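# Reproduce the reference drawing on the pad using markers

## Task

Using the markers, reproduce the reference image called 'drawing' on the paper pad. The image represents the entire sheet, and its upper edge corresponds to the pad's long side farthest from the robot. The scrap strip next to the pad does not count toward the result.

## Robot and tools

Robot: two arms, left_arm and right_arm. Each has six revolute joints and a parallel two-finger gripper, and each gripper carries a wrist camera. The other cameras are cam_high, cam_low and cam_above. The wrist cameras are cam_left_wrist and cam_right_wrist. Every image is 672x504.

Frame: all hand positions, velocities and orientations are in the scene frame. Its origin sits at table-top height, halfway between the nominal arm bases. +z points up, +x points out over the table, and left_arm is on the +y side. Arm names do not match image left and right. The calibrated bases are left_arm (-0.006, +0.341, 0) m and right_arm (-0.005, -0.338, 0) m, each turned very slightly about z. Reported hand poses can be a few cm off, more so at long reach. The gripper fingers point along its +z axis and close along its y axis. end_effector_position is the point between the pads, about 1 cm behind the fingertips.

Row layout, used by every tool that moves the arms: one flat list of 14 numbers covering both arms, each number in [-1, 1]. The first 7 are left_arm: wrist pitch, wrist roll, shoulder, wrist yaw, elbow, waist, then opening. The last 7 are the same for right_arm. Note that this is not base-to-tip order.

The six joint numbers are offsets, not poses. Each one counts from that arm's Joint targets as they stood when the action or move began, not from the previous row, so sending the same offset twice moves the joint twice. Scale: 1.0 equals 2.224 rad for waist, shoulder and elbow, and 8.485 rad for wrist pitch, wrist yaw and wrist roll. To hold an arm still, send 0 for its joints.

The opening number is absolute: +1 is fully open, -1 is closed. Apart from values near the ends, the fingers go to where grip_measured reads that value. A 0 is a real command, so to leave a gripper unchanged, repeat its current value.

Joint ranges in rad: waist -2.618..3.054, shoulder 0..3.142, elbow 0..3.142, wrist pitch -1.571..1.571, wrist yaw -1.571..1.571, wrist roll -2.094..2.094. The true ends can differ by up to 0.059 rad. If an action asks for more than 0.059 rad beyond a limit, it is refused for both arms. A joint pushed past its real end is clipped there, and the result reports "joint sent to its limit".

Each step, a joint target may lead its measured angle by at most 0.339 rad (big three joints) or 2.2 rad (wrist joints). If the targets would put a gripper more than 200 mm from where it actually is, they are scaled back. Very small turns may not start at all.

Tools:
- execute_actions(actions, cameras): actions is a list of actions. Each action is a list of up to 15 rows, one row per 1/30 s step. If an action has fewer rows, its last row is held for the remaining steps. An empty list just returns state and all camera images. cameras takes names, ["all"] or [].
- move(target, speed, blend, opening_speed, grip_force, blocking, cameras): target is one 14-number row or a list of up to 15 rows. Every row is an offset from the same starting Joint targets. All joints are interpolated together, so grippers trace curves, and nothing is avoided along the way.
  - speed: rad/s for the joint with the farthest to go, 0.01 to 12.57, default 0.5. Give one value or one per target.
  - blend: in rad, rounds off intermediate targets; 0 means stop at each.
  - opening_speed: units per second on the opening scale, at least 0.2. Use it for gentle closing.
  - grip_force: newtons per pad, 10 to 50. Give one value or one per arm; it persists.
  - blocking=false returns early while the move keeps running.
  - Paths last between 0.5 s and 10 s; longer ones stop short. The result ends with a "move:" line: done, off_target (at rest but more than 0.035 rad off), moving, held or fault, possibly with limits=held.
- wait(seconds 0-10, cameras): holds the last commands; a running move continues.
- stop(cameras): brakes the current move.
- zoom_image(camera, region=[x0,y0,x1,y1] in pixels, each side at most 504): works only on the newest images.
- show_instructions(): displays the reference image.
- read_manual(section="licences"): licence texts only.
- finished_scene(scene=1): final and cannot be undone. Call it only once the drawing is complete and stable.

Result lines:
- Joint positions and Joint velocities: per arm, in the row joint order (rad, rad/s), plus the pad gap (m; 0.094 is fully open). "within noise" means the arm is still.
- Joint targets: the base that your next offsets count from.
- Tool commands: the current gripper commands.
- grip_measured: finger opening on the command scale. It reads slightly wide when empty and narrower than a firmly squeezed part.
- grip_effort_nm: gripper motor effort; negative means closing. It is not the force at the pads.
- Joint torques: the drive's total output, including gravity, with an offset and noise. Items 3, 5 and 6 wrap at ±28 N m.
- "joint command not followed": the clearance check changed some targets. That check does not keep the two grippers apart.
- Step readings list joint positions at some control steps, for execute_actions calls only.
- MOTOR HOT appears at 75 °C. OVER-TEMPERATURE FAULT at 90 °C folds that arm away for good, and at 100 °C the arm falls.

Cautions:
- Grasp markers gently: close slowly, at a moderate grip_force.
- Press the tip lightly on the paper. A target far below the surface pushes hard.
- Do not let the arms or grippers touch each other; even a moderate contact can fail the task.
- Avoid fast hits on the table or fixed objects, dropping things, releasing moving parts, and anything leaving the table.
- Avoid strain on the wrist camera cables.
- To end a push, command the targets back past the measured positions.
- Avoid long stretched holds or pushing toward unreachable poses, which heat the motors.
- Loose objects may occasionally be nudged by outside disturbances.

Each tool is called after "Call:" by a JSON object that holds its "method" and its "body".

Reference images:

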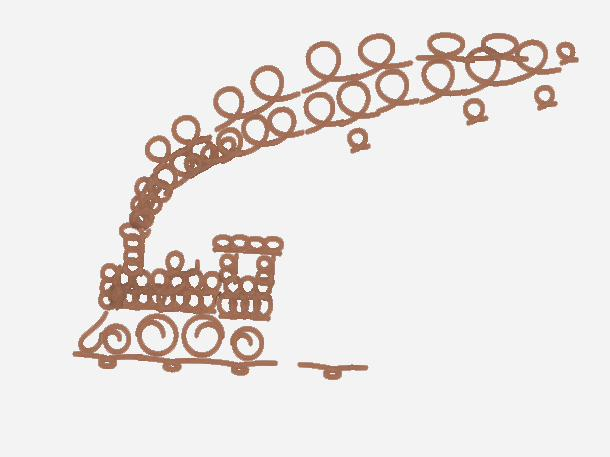

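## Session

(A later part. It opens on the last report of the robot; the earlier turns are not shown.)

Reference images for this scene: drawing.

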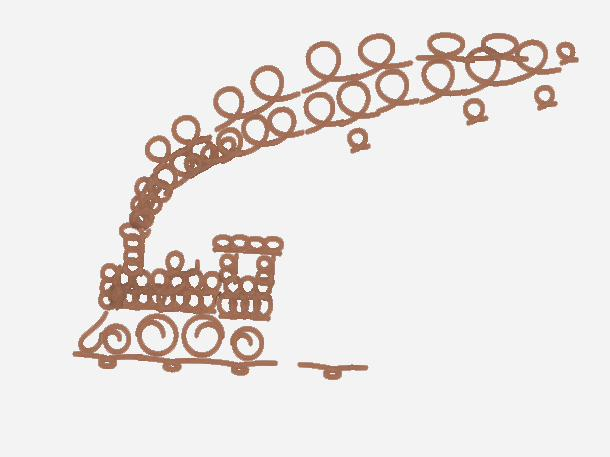

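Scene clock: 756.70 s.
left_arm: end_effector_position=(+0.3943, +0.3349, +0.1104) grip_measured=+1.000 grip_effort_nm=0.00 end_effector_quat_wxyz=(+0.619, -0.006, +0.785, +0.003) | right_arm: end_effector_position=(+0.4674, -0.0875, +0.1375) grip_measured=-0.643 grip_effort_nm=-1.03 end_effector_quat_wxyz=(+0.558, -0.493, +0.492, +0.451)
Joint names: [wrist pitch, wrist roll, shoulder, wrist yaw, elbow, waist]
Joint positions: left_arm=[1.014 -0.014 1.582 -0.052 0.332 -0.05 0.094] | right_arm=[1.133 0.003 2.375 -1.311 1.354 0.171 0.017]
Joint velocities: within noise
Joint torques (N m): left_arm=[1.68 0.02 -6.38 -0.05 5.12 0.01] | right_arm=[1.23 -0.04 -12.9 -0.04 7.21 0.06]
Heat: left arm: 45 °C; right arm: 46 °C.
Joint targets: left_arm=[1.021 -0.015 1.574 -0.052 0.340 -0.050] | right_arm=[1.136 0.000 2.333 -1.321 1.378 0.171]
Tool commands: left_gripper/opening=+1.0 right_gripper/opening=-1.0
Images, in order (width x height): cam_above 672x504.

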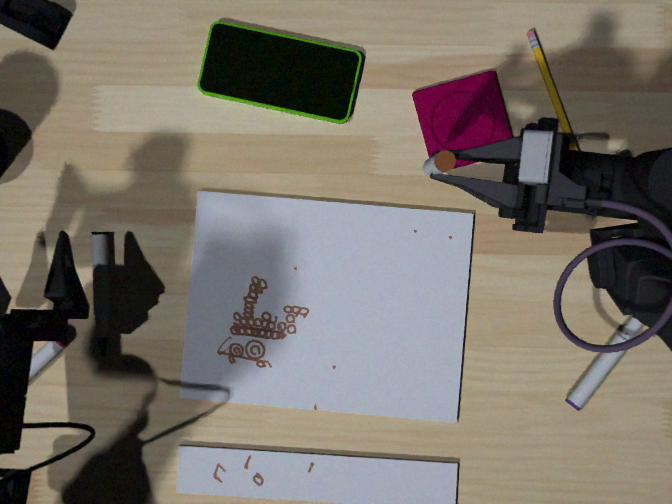

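Call:
{"method": "zoom_image", "body": {"camera": "cam_above", "region": [210, 260, 330, 380]}}

Call:
{"method": "show_instructions", "body": {}}

Scaled by 4.200 from the camera's 672x504 image, which has a finer 960x720 frame.

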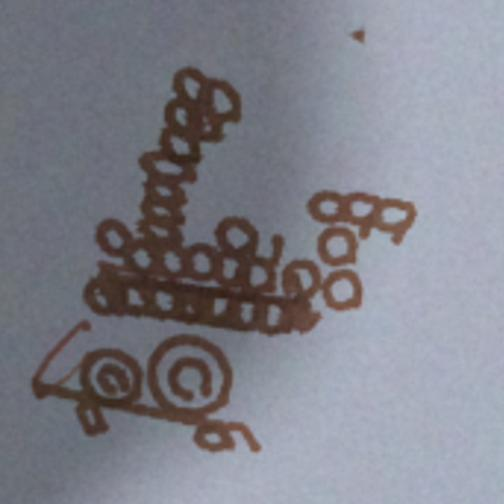

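Reference images for this scene: drawing.

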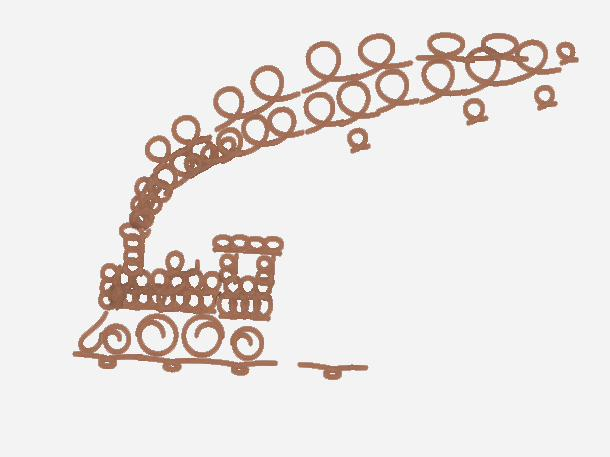

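Call:
{"method": "move", "body": {"target": [[0,0,0,0,0,0,1,0,0,0.03899,0.017485,0,0.199114,-1],[0,0,0,0,0,0,1,0,0,0.03899,0.019842,0,0.181129,-1],[0,0,0,0,0,0,1,0,0,0.06866,0.019842,0,0.181129,-1],[0,0,0,0,0,0,1,0,0,0.06866,0.021957,0,0.173741,-1],[0,0,0,0,0,0,1,0,0,0.06866,0.023788,0,0.184546,-1],[0,0,0,0,0,0,1,0,0,0.06866,0.028202,0,0.188485,-1],[0,0,0,0,0,0,1,0,0,0.06866,0.030846,0,0.194078,-1],[0,0,0,0,0,0,1,0,0,0.06866,0.026964,0,0.196969,-1],[0,0,0,0,0,0,1,0,0,0.06866,0.025134,0,0.186165,-1],[0,0,0,0,0,0,1,0,0,0.06866,0.02072,0,0.182226,-1],[0,0,0,0,0,0,1,0,0,0.06866,0.018015,0,0.175414,-1],[0,0,0,0,0,0,1,0,0,0.03,0.018015,0,0.175414,-1]], "speed": [0.7,0.05,0.08,0.03,0.032,0.064,0.037,0.05,0.032,0.064,0.037,0.25], "blend": [0,0,0,0.0006,0.0006,0.0006,0.0006,0.0006,0.0006,0.0006,0,0]}}

Scene clock: 768.77 s.
left_arm: end_effector_position=(+0.3943, +0.3349, +0.1104) grip_measured=+1.000 grip_effort_nm=0.00 end_effector_quat_wxyz=(+0.619, -0.006, +0.785, +0.003) | right_arm: end_effector_position=(+0.3605, +0.0821, +0.1081) grip_measured=-0.643 grip_effort_nm=-1.03 end_effector_quat_wxyz=(-0.480, +0.538, -0.448, -0.529)
Joint names: [wrist pitch, wrist roll, shoulder, wrist yaw, elbow, waist]
Joint positions: left_arm=[1.014 -0.014 1.582 -0.052 0.332 -0.05 0.094] | right_arm=[1.133 0.003 2.438 -1.156 1.354 0.569 0.017]
Joint torques (N m): left_arm=[1.66 0.06 -6.45 -0.03 5.26 -0.02] | right_arm=[1.35 -0.04 -12.89 -0.1 7.06 -0.61]
Heat: left arm: 45 °C; right arm: 45 °C.
Joint targets: left_arm=[1.021 -0.015 1.574 -0.052 0.340 -0.050] | right_arm=[1.136 0.000 2.400 -1.168 1.378 0.562]
move: off_target (right_arm); right_arm: the shoulder is farthest, 0.038 rad from its target

Call:
{"method": "move", "body": {"target": [[0,0,0,0,0,0,1,0,0,0.00899,-0.003602,0,0.012972,-1],[0,0,0,0,0,0,1,0,0,0.00899,-0.001245,0,-0.005013,-1],[0,0,0,0,0,0,1,0,0,0.03867,-0.001245,0,-0.005013,-1],[0,0,0,0,0,0,1,0,0,0.03867,0.000923,0,-0.012478,-1],[0,0,0,0,0,0,1,0,0,0.03867,0.002741,0,-0.001677,-1],[0,0,0,0,0,0,1,0,0,0.03867,0.007015,0,0.002149,-1],[0,0,0,0,0,0,1,0,0,0.03867,0.009563,0,0.007626,-1],[0,0,0,0,0,0,1,0,0,0.03867,0.005628,0,0.010598,-1],[0,0,0,0,0,0,1,0,0,0.03867,0.003809,0,-0.000202,-1],[0,0,0,0,0,0,1,0,0,0.03867,-0.000464,0,-0.004029,-1],[0,0,0,0,0,0,1,0,0,0.03867,-0.003071,0,-0.010733,-1],[0,0,0,0,0,0,1,0,0,0,-0.003071,0,-0.010733,-1]], "speed": [0.15,0.05,0.08,0.03,0.032,0.064,0.037,0.05,0.032,0.064,0.037,0.25], "blend": [0,0,0,0.0006,0.0006,0.0006,0.0006,0.0006,0.0006,0.0006,0,0]}}

Scene clock: 779.23 s.
left_arm: end_effector_position=(+0.3943, +0.3349, +0.1104) grip_measured=+1.000 grip_effort_nm=0.00 end_effector_quat_wxyz=(+0.619, -0.006, +0.785, +0.003) | right_arm: end_effector_position=(+0.3658, +0.0726, +0.1079) grip_measured=-0.643 grip_effort_nm=-1.03 end_effector_quat_wxyz=(-0.480, +0.539, -0.448, -0.529)
Joint names: [wrist pitch, wrist roll, shoulder, wrist yaw, elbow, waist]
Joint positions: left_arm=[1.014 -0.014 1.582 -0.052 0.332 -0.05 0.094] | right_arm=[1.133 0.003 2.438 -1.182 1.354 0.545 0.017]
Joint torques (N m): left_arm=[1.64 0.03 -6.26 -0.06 5.37 -0.12] | right_arm=[1.33 -0.04 -12.86 -0.1 7.13 -0.61]
Heat: left arm: 45 °C; right arm: 45 °C.
Joint targets: left_arm=[1.021 -0.015 1.574 -0.052 0.340 -0.050] | right_arm=[1.136 0.000 2.400 -1.194 1.378 0.538]
move: off_target (right_arm); right_arm: the shoulder is farthest, 0.038 rad from its target

Call:
{"method": "move", "body": {"target": [[0,0,0,0,0,0,1,0,0,0.00899,-0.002957,0,0.01719,-1],[0,0,0,0,0,0,1,0,0,0.00899,-0.0006,0,-0.000796,-1],[0,0,0,0,0,0,1,0,0,0.03867,-0.0006,0,-0.000796,-1],[0,0,0,0,0,0,1,0,0,0.03867,0.001313,0,-0.007963,-1],[0,0,0,0,0,0,1,0,0,0.03867,0.00282,0,0.002747,-1],[0,0,0,0,0,0,1,0,0,0.03867,0.006268,0,0.005845,-1],[0,0,0,0,0,0,1,0,0,0.03867,0.008311,0,0.010315,-1],[0,0,0,0,0,0,1,0,0,0.03867,0.00462,0,0.012864,-1],[0,0,0,0,0,0,1,0,0,0.03867,0.003113,0,0.002154,-1],[0,0,0,0,0,0,1,0,0,0.03867,-0.000335,0,-0.000944,-1],[0,0,0,0,0,0,1,0,0,0.03867,-0.002427,0,-0.006443,-1],[0,0,0,0,0,0,1,0,0,0,-0.002427,0,-0.006443,-1]], "speed": [0.2,0.05,0.08,0.03,0.032,0.06,0.035,0.047,0.032,0.06,0.035,0.25], "blend": [0,0,0,0.0006,0.0006,0.0006,0.0006,0.0006,0.0006,0.0006,0,0]}}

Scene clock: 789.37 s.
left_arm: end_effector_position=(+0.3943, +0.3349, +0.1104) grip_measured=+1.000 grip_effort_nm=0.00 end_effector_quat_wxyz=(+0.619, -0.006, +0.785, +0.003) | right_arm: end_effector_position=(+0.3681, +0.0667, +0.1079) grip_measured=-0.643 grip_effort_nm=-1.03 end_effector_quat_wxyz=(-0.478, +0.540, -0.446, -0.530)
Joint names: [wrist pitch, wrist roll, shoulder, wrist yaw, elbow, waist]
Joint positions: left_arm=[1.014 -0.014 1.582 -0.052 0.332 -0.05 0.094] | right_arm=[1.133 0.003 2.438 -1.203 1.354 0.53 0.017]
Joint torques (N m): left_arm=[1.67 0.03 -6.54 -0.03 5.26 -0.1] | right_arm=[1.28 -0.04 -12.78 -0.09 6.99 -0.61]
Heat: left arm: 45 °C; right arm: 45 °C.
Joint targets: left_arm=[1.021 -0.015 1.574 -0.052 0.340 -0.050] | right_arm=[1.136 0.000 2.400 -1.214 1.378 0.523]
move: off_target (right_arm); right_arm: the shoulder is farthest, 0.038 rad from its target

Call:
{"method": "move", "body": {"target": [[0,0,0,0,0,0,1,0,0,0.00899,-0.00327,0,0.015656,-1],[0,0,0,0,0,0,1,0,0,0.00899,-0.000913,0,-0.002329,-1],[0,0,0,0,0,0,1,0,0,0.03867,-0.000913,0,-0.002329,-1],[0,0,0,0,0,0,1,0,0,0.03867,0.001038,0,-0.009555,-1],[0,0,0,0,0,0,1,0,0,0.03867,0.002537,0,0.001156,-1],[0,0,0,0,0,0,1,0,0,0.03867,0.005889,0,0.004173,-1],[0,0,0,0,0,0,1,0,0,0.03867,0.007867,0,0.008561,-1],[0,0,0,0,0,0,1,0,0,0.03867,0.004136,0,0.011174,-1],[0,0,0,0,0,0,1,0,0,0.03867,0.002636,0,0.000463,-1],[0,0,0,0,0,0,1,0,0,0.03867,-0.000715,0,-0.002554,-1],[0,0,0,0,0,0,1,0,0,0.03867,-0.00274,0,-0.007981,-1],[0,0,0,0,0,0,1,0,0,0,-0.00274,0,-0.007981,-1]], "speed": [0.2,0.05,0.08,0.03,0.032,0.06,0.035,0.047,0.032,0.06,0.035,0.25], "blend": [0,0,0,0.0006,0.0006,0.0006,0.0006,0.0006,0.0006,0.0006,0,0]}}

Scene clock: 799.43 s.
left_arm: end_effector_position=(+0.3943, +0.3349, +0.1104) grip_measured=+1.000 grip_effort_nm=0.00 end_effector_quat_wxyz=(+0.619, -0.006, +0.785, +0.003) | right_arm: end_effector_position=(+0.3710, +0.0595, +0.1077) grip_measured=-0.643 grip_effort_nm=-1.03 end_effector_quat_wxyz=(-0.476, +0.542, -0.445, -0.531)
Joint names: [wrist pitch, wrist roll, shoulder, wrist yaw, elbow, waist]
Joint positions: left_arm=[1.014 -0.014 1.582 -0.052 0.332 -0.05 0.094] | right_arm=[1.133 0.003 2.438 -1.226 1.354 0.513 0.017]
Joint torques (N m): left_arm=[1.67 0.06 -6.35 -0.04 5.24 -0.06] | right_arm=[1.27 -0.03 -12.83 -0.1 6.99 -0.61]
Heat: left arm: 45 °C; right arm: 45 °C.
Joint targets: left_arm=[1.021 -0.015 1.574 -0.052 0.340 -0.050] | right_arm=[1.136 0.000 2.400 -1.238 1.378 0.506]
move: off_target (right_arm); right_arm: the shoulder is farthest, 0.038 rad from its target

Call:
{"method": "move", "body": {"target": [[0,0,0,0,0,0,1,0,0,0.00899,-0.006436,0,0.010643,-1],[0,0,0,0,0,0,1,0,0,0.00899,-0.004079,0,-0.007343,-1],[0,0,0,0,0,0,1,0,0,0.03912,-0.004079,0,-0.007343,-1],[0,0,0,0,0,0,1,0,0,0.03912,-0.002706,0,0.000121,-1],[0,0,0,0,0,0,1,0,0,0.03912,0.000352,0,0.007397,-1],[0,0,0,0,0,0,1,0,0,0.03867,0.004035,0,0.017014,-1],[0,0,0,0,0,0,1,0,0,0.03867,0.00813,0,0.028723,-1],[0,0,0,0,0,0,1,0,0,0.03867,0.01092,0,0.039056,-1],[0,0,0,0,0,0,1,0,0,0.03867,0.01121,0,0.044627,-1],[0,0,0,0,0,0,1,0,0,0,0.01121,0,0.044627,-1]], "speed": [0.2,0.05,0.08,0.03,0.045,0.04,0.036,0.027,0.027,0.25], "blend": [0,0,0,0.0006,0.0006,0.0006,0.0006,0.0006,0,0]}}

Scene clock: 810.00 s.
left_arm: end_effector_position=(+0.3943, +0.3349, +0.1104) grip_measured=+1.000 grip_effort_nm=0.00 end_effector_quat_wxyz=(+0.619, -0.006, +0.785, +0.003) | right_arm: end_effector_position=(+0.3508, +0.0926, +0.1080) grip_measured=-0.643 grip_effort_nm=-1.03 end_effector_quat_wxyz=(-0.476, +0.541, -0.444, -0.532)
Joint names: [wrist pitch, wrist roll, shoulder, wrist yaw, elbow, waist]
Joint positions: left_arm=[1.014 -0.014 1.582 -0.052 0.332 -0.05 0.094] | right_arm=[1.133 0.003 2.438 -1.143 1.354 0.597 0.017]
Joint torques (N m): left_arm=[1.67 0.04 -6.43 -0.02 5.23 0.01] | right_arm=[1.36 -0.04 -12.79 0.03 7.08 0.65]
Heat: left arm: 45 °C; right arm: 45 °C.
Joint targets: left_arm=[1.021 -0.015 1.574 -0.052 0.340 -0.050] | right_arm=[1.136 0.000 2.400 -1.142 1.378 0.605]
move: off_target (right_arm); right_arm: the shoulder is farthest, 0.038 rad from its target

Call:
{"method": "move", "body": {"target": [[0,0,0,0,0,0,1,0,0,0.00899,0.00462,0,0.002887,-1],[0,0,0,0,0,0,1,0,0,0.00899,0.006977,0,-0.015099,-1],[0,0,0,0,0,0,1,0,0,0.03867,0.006977,0,-0.015099,-1],[0,0,0,0,0,0,1,0,0,0.03867,0.009138,0,-0.022504,-1],[0,0,0,0,0,0,1,0,0,0.03867,0.011221,0,-0.011614,-1],[0,0,0,0,0,0,1,0,0,0.03867,0.014982,0,-0.008719,-1],[0,0,0,0,0,0,1,0,0,0.03867,0.018272,0,-0.004393,-1],[0,0,0,0,0,0,1,0,0,0.03867,0.019925,0,-0.000175,-1],[0,0,0,0,0,0,1,0,0,0.03867,0.016007,0,0.002819,-1],[0,0,0,0,0,0,1,0,0,0.03867,0.013925,0,-0.008071,-1],[0,0,0,0,0,0,1,0,0,0.03867,0.010164,0,-0.010967,-1],[0,0,0,0,0,0,1,0,0,0.03867,0.006873,0,-0.015292,-1],[0,0,0,0,0,0,1,0,0,0.03867,0.005182,0,-0.020859,-1],[0,0,0,0,0,0,1,0,0,0,0.005182,0,-0.020859,-1]], "speed": [0.15,0.05,0.08,0.03,0.032,0.074,0.065,0.033,0.05,0.032,0.074,0.065,0.033,0.25], "blend": [0,0,0,0.0006,0.0006,0.0006,0.0006,0.0006,0.0006,0.0006,0.0006,0.0006,0,0]}}

Scene clock: 823.70 s.
left_arm: end_effector_position=(+0.3943, +0.3349, +0.1104) grip_measured=+1.000 grip_effort_nm=0.00 end_effector_quat_wxyz=(+0.619, -0.006, +0.785, +0.003) | right_arm: end_effector_position=(+0.3743, +0.0821, +0.1084) grip_measured=-0.643 grip_effort_nm=-1.03 end_effector_quat_wxyz=(+0.499, -0.520, +0.467, +0.512)
Joint names: [wrist pitch, wrist roll, shoulder, wrist yaw, elbow, waist]
Joint positions: left_arm=[1.014 -0.014 1.582 -0.052 0.332 -0.05 0.094] | right_arm=[1.133 0.003 2.438 -1.087 1.354 0.565 0.017]
Joint torques (N m): left_arm=[1.68 0.03 -6.39 -0.05 5.2 -0.2] | right_arm=[1.36 -0.03 -12.88 -0.1 7.06 -0.59]
Heat: left arm: 45 °C; right arm: 45 °C.
Joint targets: left_arm=[1.021 -0.015 1.574 -0.052 0.340 -0.050] | right_arm=[1.136 0.000 2.400 -1.099 1.378 0.559]
move: off_target (right_arm); right_arm: the shoulder is farthest, 0.038 rad from its target

Call:
{"method": "move", "body": {"target": [[0,0,0,0,0,0,1,0,0,0.00899,-0.004733,0,0.007221,-1],[0,0,0,0,0,0,1,0,0,0.00899,-0.002376,0,-0.010764,-1],[0,0,0,0,0,0,1,0,0,0.03867,-0.002376,0,-0.010764,-1],[0,0,0,0,0,0,1,0,0,0.03867,-0.000074,0,-0.018354,-1],[0,0,0,0,0,0,1,0,0,0.03867,0.002067,0,-0.007455,-1],[0,0,0,0,0,0,1,0,0,0.03867,0.005814,0,-0.004564,-1],[0,0,0,0,0,0,1,0,0,0.03867,0.009061,0,-0.000243,-1],[0,0,0,0,0,0,1,0,0,0.03867,0.010688,0,0.00402,-1],[0,0,0,0,0,0,1,0,0,0.03867,0.006632,0,0.00723,-1],[0,0,0,0,0,0,1,0,0,0.03867,0.00449,0,-0.003669,-1],[0,0,0,0,0,0,1,0,0,0.03867,0.000744,0,-0.00656,-1],[0,0,0,0,0,0,1,0,0,0.03867,-0.002503,0,-0.010881,-1],[0,0,0,0,0,0,1,0,0,0.03867,-0.004171,0,-0.016547,-1],[0,0,0,0,0,0,1,0,0,0,-0.004171,0,-0.016547,-1]], "speed": [0.15,0.05,0.08,0.03,0.032,0.074,0.065,0.033,0.05,0.032,0.074,0.065,0.033,0.25], "blend": [0,0,0,0.0006,0.0006,0.0006,0.0006,0.0006,0.0006,0.0006,0.0006,0.0006,0,0]}}

Scene clock: 834.67 s.
left_arm: end_effector_position=(+0.3943, +0.3349, +0.1104) grip_measured=+1.000 grip_effort_nm=0.00 end_effector_quat_wxyz=(+0.619, -0.006, +0.785, +0.003) | right_arm: end_effector_position=(+0.3833, +0.0675, +0.1083) grip_measured=-0.643 grip_effort_nm=-1.03 end_effector_quat_wxyz=(+0.500, -0.520, +0.468, +0.511)
Joint names: [wrist pitch, wrist roll, shoulder, wrist yaw, elbow, waist]
Joint positions: left_arm=[1.014 -0.014 1.582 -0.052 0.332 -0.05 0.094] | right_arm=[1.133 0.003 2.438 -1.122 1.354 0.528 0.017]
Joint torques (N m): left_arm=[1.66 0.05 -6.52 -0.05 5.15 -0.09] | right_arm=[1.35 -0.04 -12.88 -0.1 7.16 -0.58]
Heat: left arm: 45 °C; right arm: 44 °C.
Joint targets: left_arm=[1.021 -0.015 1.574 -0.052 0.340 -0.050] | right_arm=[1.136 0.000 2.400 -1.134 1.378 0.522]
move: off_target (right_arm); right_arm: the shoulder is farthest, 0.038 rad from its target

Call:
{"method": "move", "body": {"target": [[0,0,0,0,0,0,1,0,0,0.00899,-0.005575,0,0.015674,-1],[0,0,0,0,0,0,1,0,0,0.00899,-0.003217,0,-0.002311,-1],[0,0,0,0,0,0,1,0,0,0.03912,-0.003217,0,-0.002311,-1],[0,0,0,0,0,0,1,0,0,0.03912,-0.00145,0,0.006106,-1],[0,0,0,0,0,0,1,0,0,0.03867,0.002372,0,0.015252,-1],[0,0,0,0,0,0,1,0,0,0.03867,0.005438,0,0.024069,-1],[0,0,0,0,0,0,1,0,0,0.03867,0.008108,0,0.033341,-1],[0,0,0,0,0,0,1,0,0,0.03867,0.008236,0,0.038062,-1],[0,0,0,0,0,0,1,0,0,0.03867,0.007995,0,0.041601,-1],[0,0,0,0,0,0,1,0,0,0,0.007995,0,0.041601,-1]], "speed": [0.2,0.05,0.08,0.03,0.045,0.037,0.03,0.027,0.027,0.25], "blend": [0,0,0,0.0006,0.0006,0.0006,0.0006,0.0006,0,0]}}

Scene clock: 843.90 s.
left_arm: end_effector_position=(+0.3943, +0.3349, +0.1104) grip_measured=+1.000 grip_effort_nm=0.00 end_effector_quat_wxyz=(+0.619, -0.006, +0.785, +0.003) | right_arm: end_effector_position=(+0.3607, +0.0977, +0.1086) grip_measured=-0.643 grip_effort_nm=-1.03 end_effector_quat_wxyz=(+0.494, -0.524, +0.462, +0.517)
Joint names: [wrist pitch, wrist roll, shoulder, wrist yaw, elbow, waist]
Joint positions: left_arm=[1.014 -0.014 1.582 -0.052 0.332 -0.05 0.094] | right_arm=[1.133 0.003 2.438 -1.065 1.354 0.607 0.017]
Joint torques (N m): left_arm=[1.65 0.05 -6.5 -0.05 5.22 0.01] | right_arm=[1.37 -0.04 -12.97 0 7.21 0.65]
Heat: left arm: 45 °C; right arm: 44 °C.
Joint targets: left_arm=[1.021 -0.015 1.574 -0.052 0.340 -0.050] | right_arm=[1.136 0.000 2.400 -1.066 1.378 0.614]
move: off_target (right_arm); right_arm: the shoulder is farthest, 0.038 rad from its target

Call:
{"method": "move", "body": {"target": [0,0,0,0,0,0,1,0,0,-0.03,-0.02,0,-0.2,-1], "speed": 0.8, "cameras": ["cam_above"]}}

Call:
{"method": "zoom_image", "body": {"camera": "cam_above", "region": [220, 220, 340, 340]}}

Scene clock: 845.47 s.
left_arm: end_effector_position=(+0.3943, +0.3349, +0.1104) grip_measured=+1.000 grip_effort_nm=0.00 end_effector_quat_wxyz=(+0.619, -0.006, +0.785, +0.003) | right_arm: end_effector_position=(+0.4830, -0.0907, +0.1388) grip_measured=-0.643 grip_effort_nm=-1.03 end_effector_quat_wxyz=(+0.578, -0.468, +0.512, +0.430)
Joint names: [wrist pitch, wrist roll, shoulder, wrist yaw, elbow, waist]
Joint positions: left_arm=[1.014 -0.014 1.582 -0.052 0.332 -0.05 0.094] | right_arm=[1.133 0.003 2.375 -1.226 1.354 0.169 0.017]
Joint torques (N m): left_arm=[1.64 0.06 -6.34 -0.02 5.23 -0.24] | right_arm=[1.28 -0.04 -13 -0.07 7.25 0.01]
Heat: left arm: 45 °C; right arm: 45 °C.
Joint targets: left_arm=[1.021 -0.015 1.574 -0.052 0.340 -0.050] | right_arm=[1.136 0.000 2.333 -1.236 1.378 0.169]
move: off_target (right_arm); right_arm: the shoulder is farthest, 0.042 rad from its target
Images, in order (width x height): cam_above 672x504.

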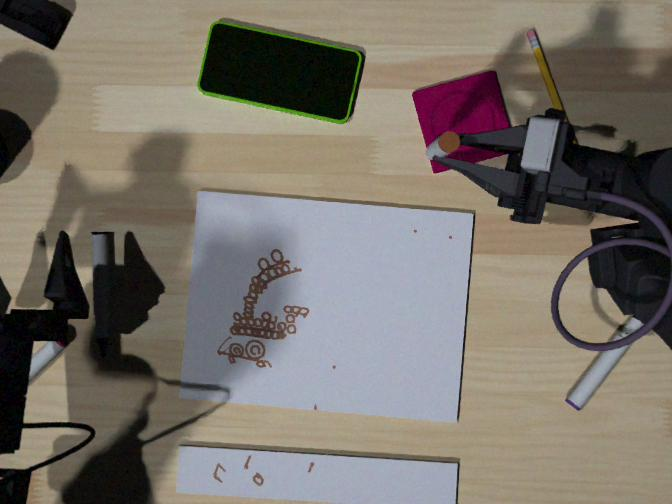

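Scaled by 4.200 from the camera's 672x504 image, which has a finer 960x720 frame.

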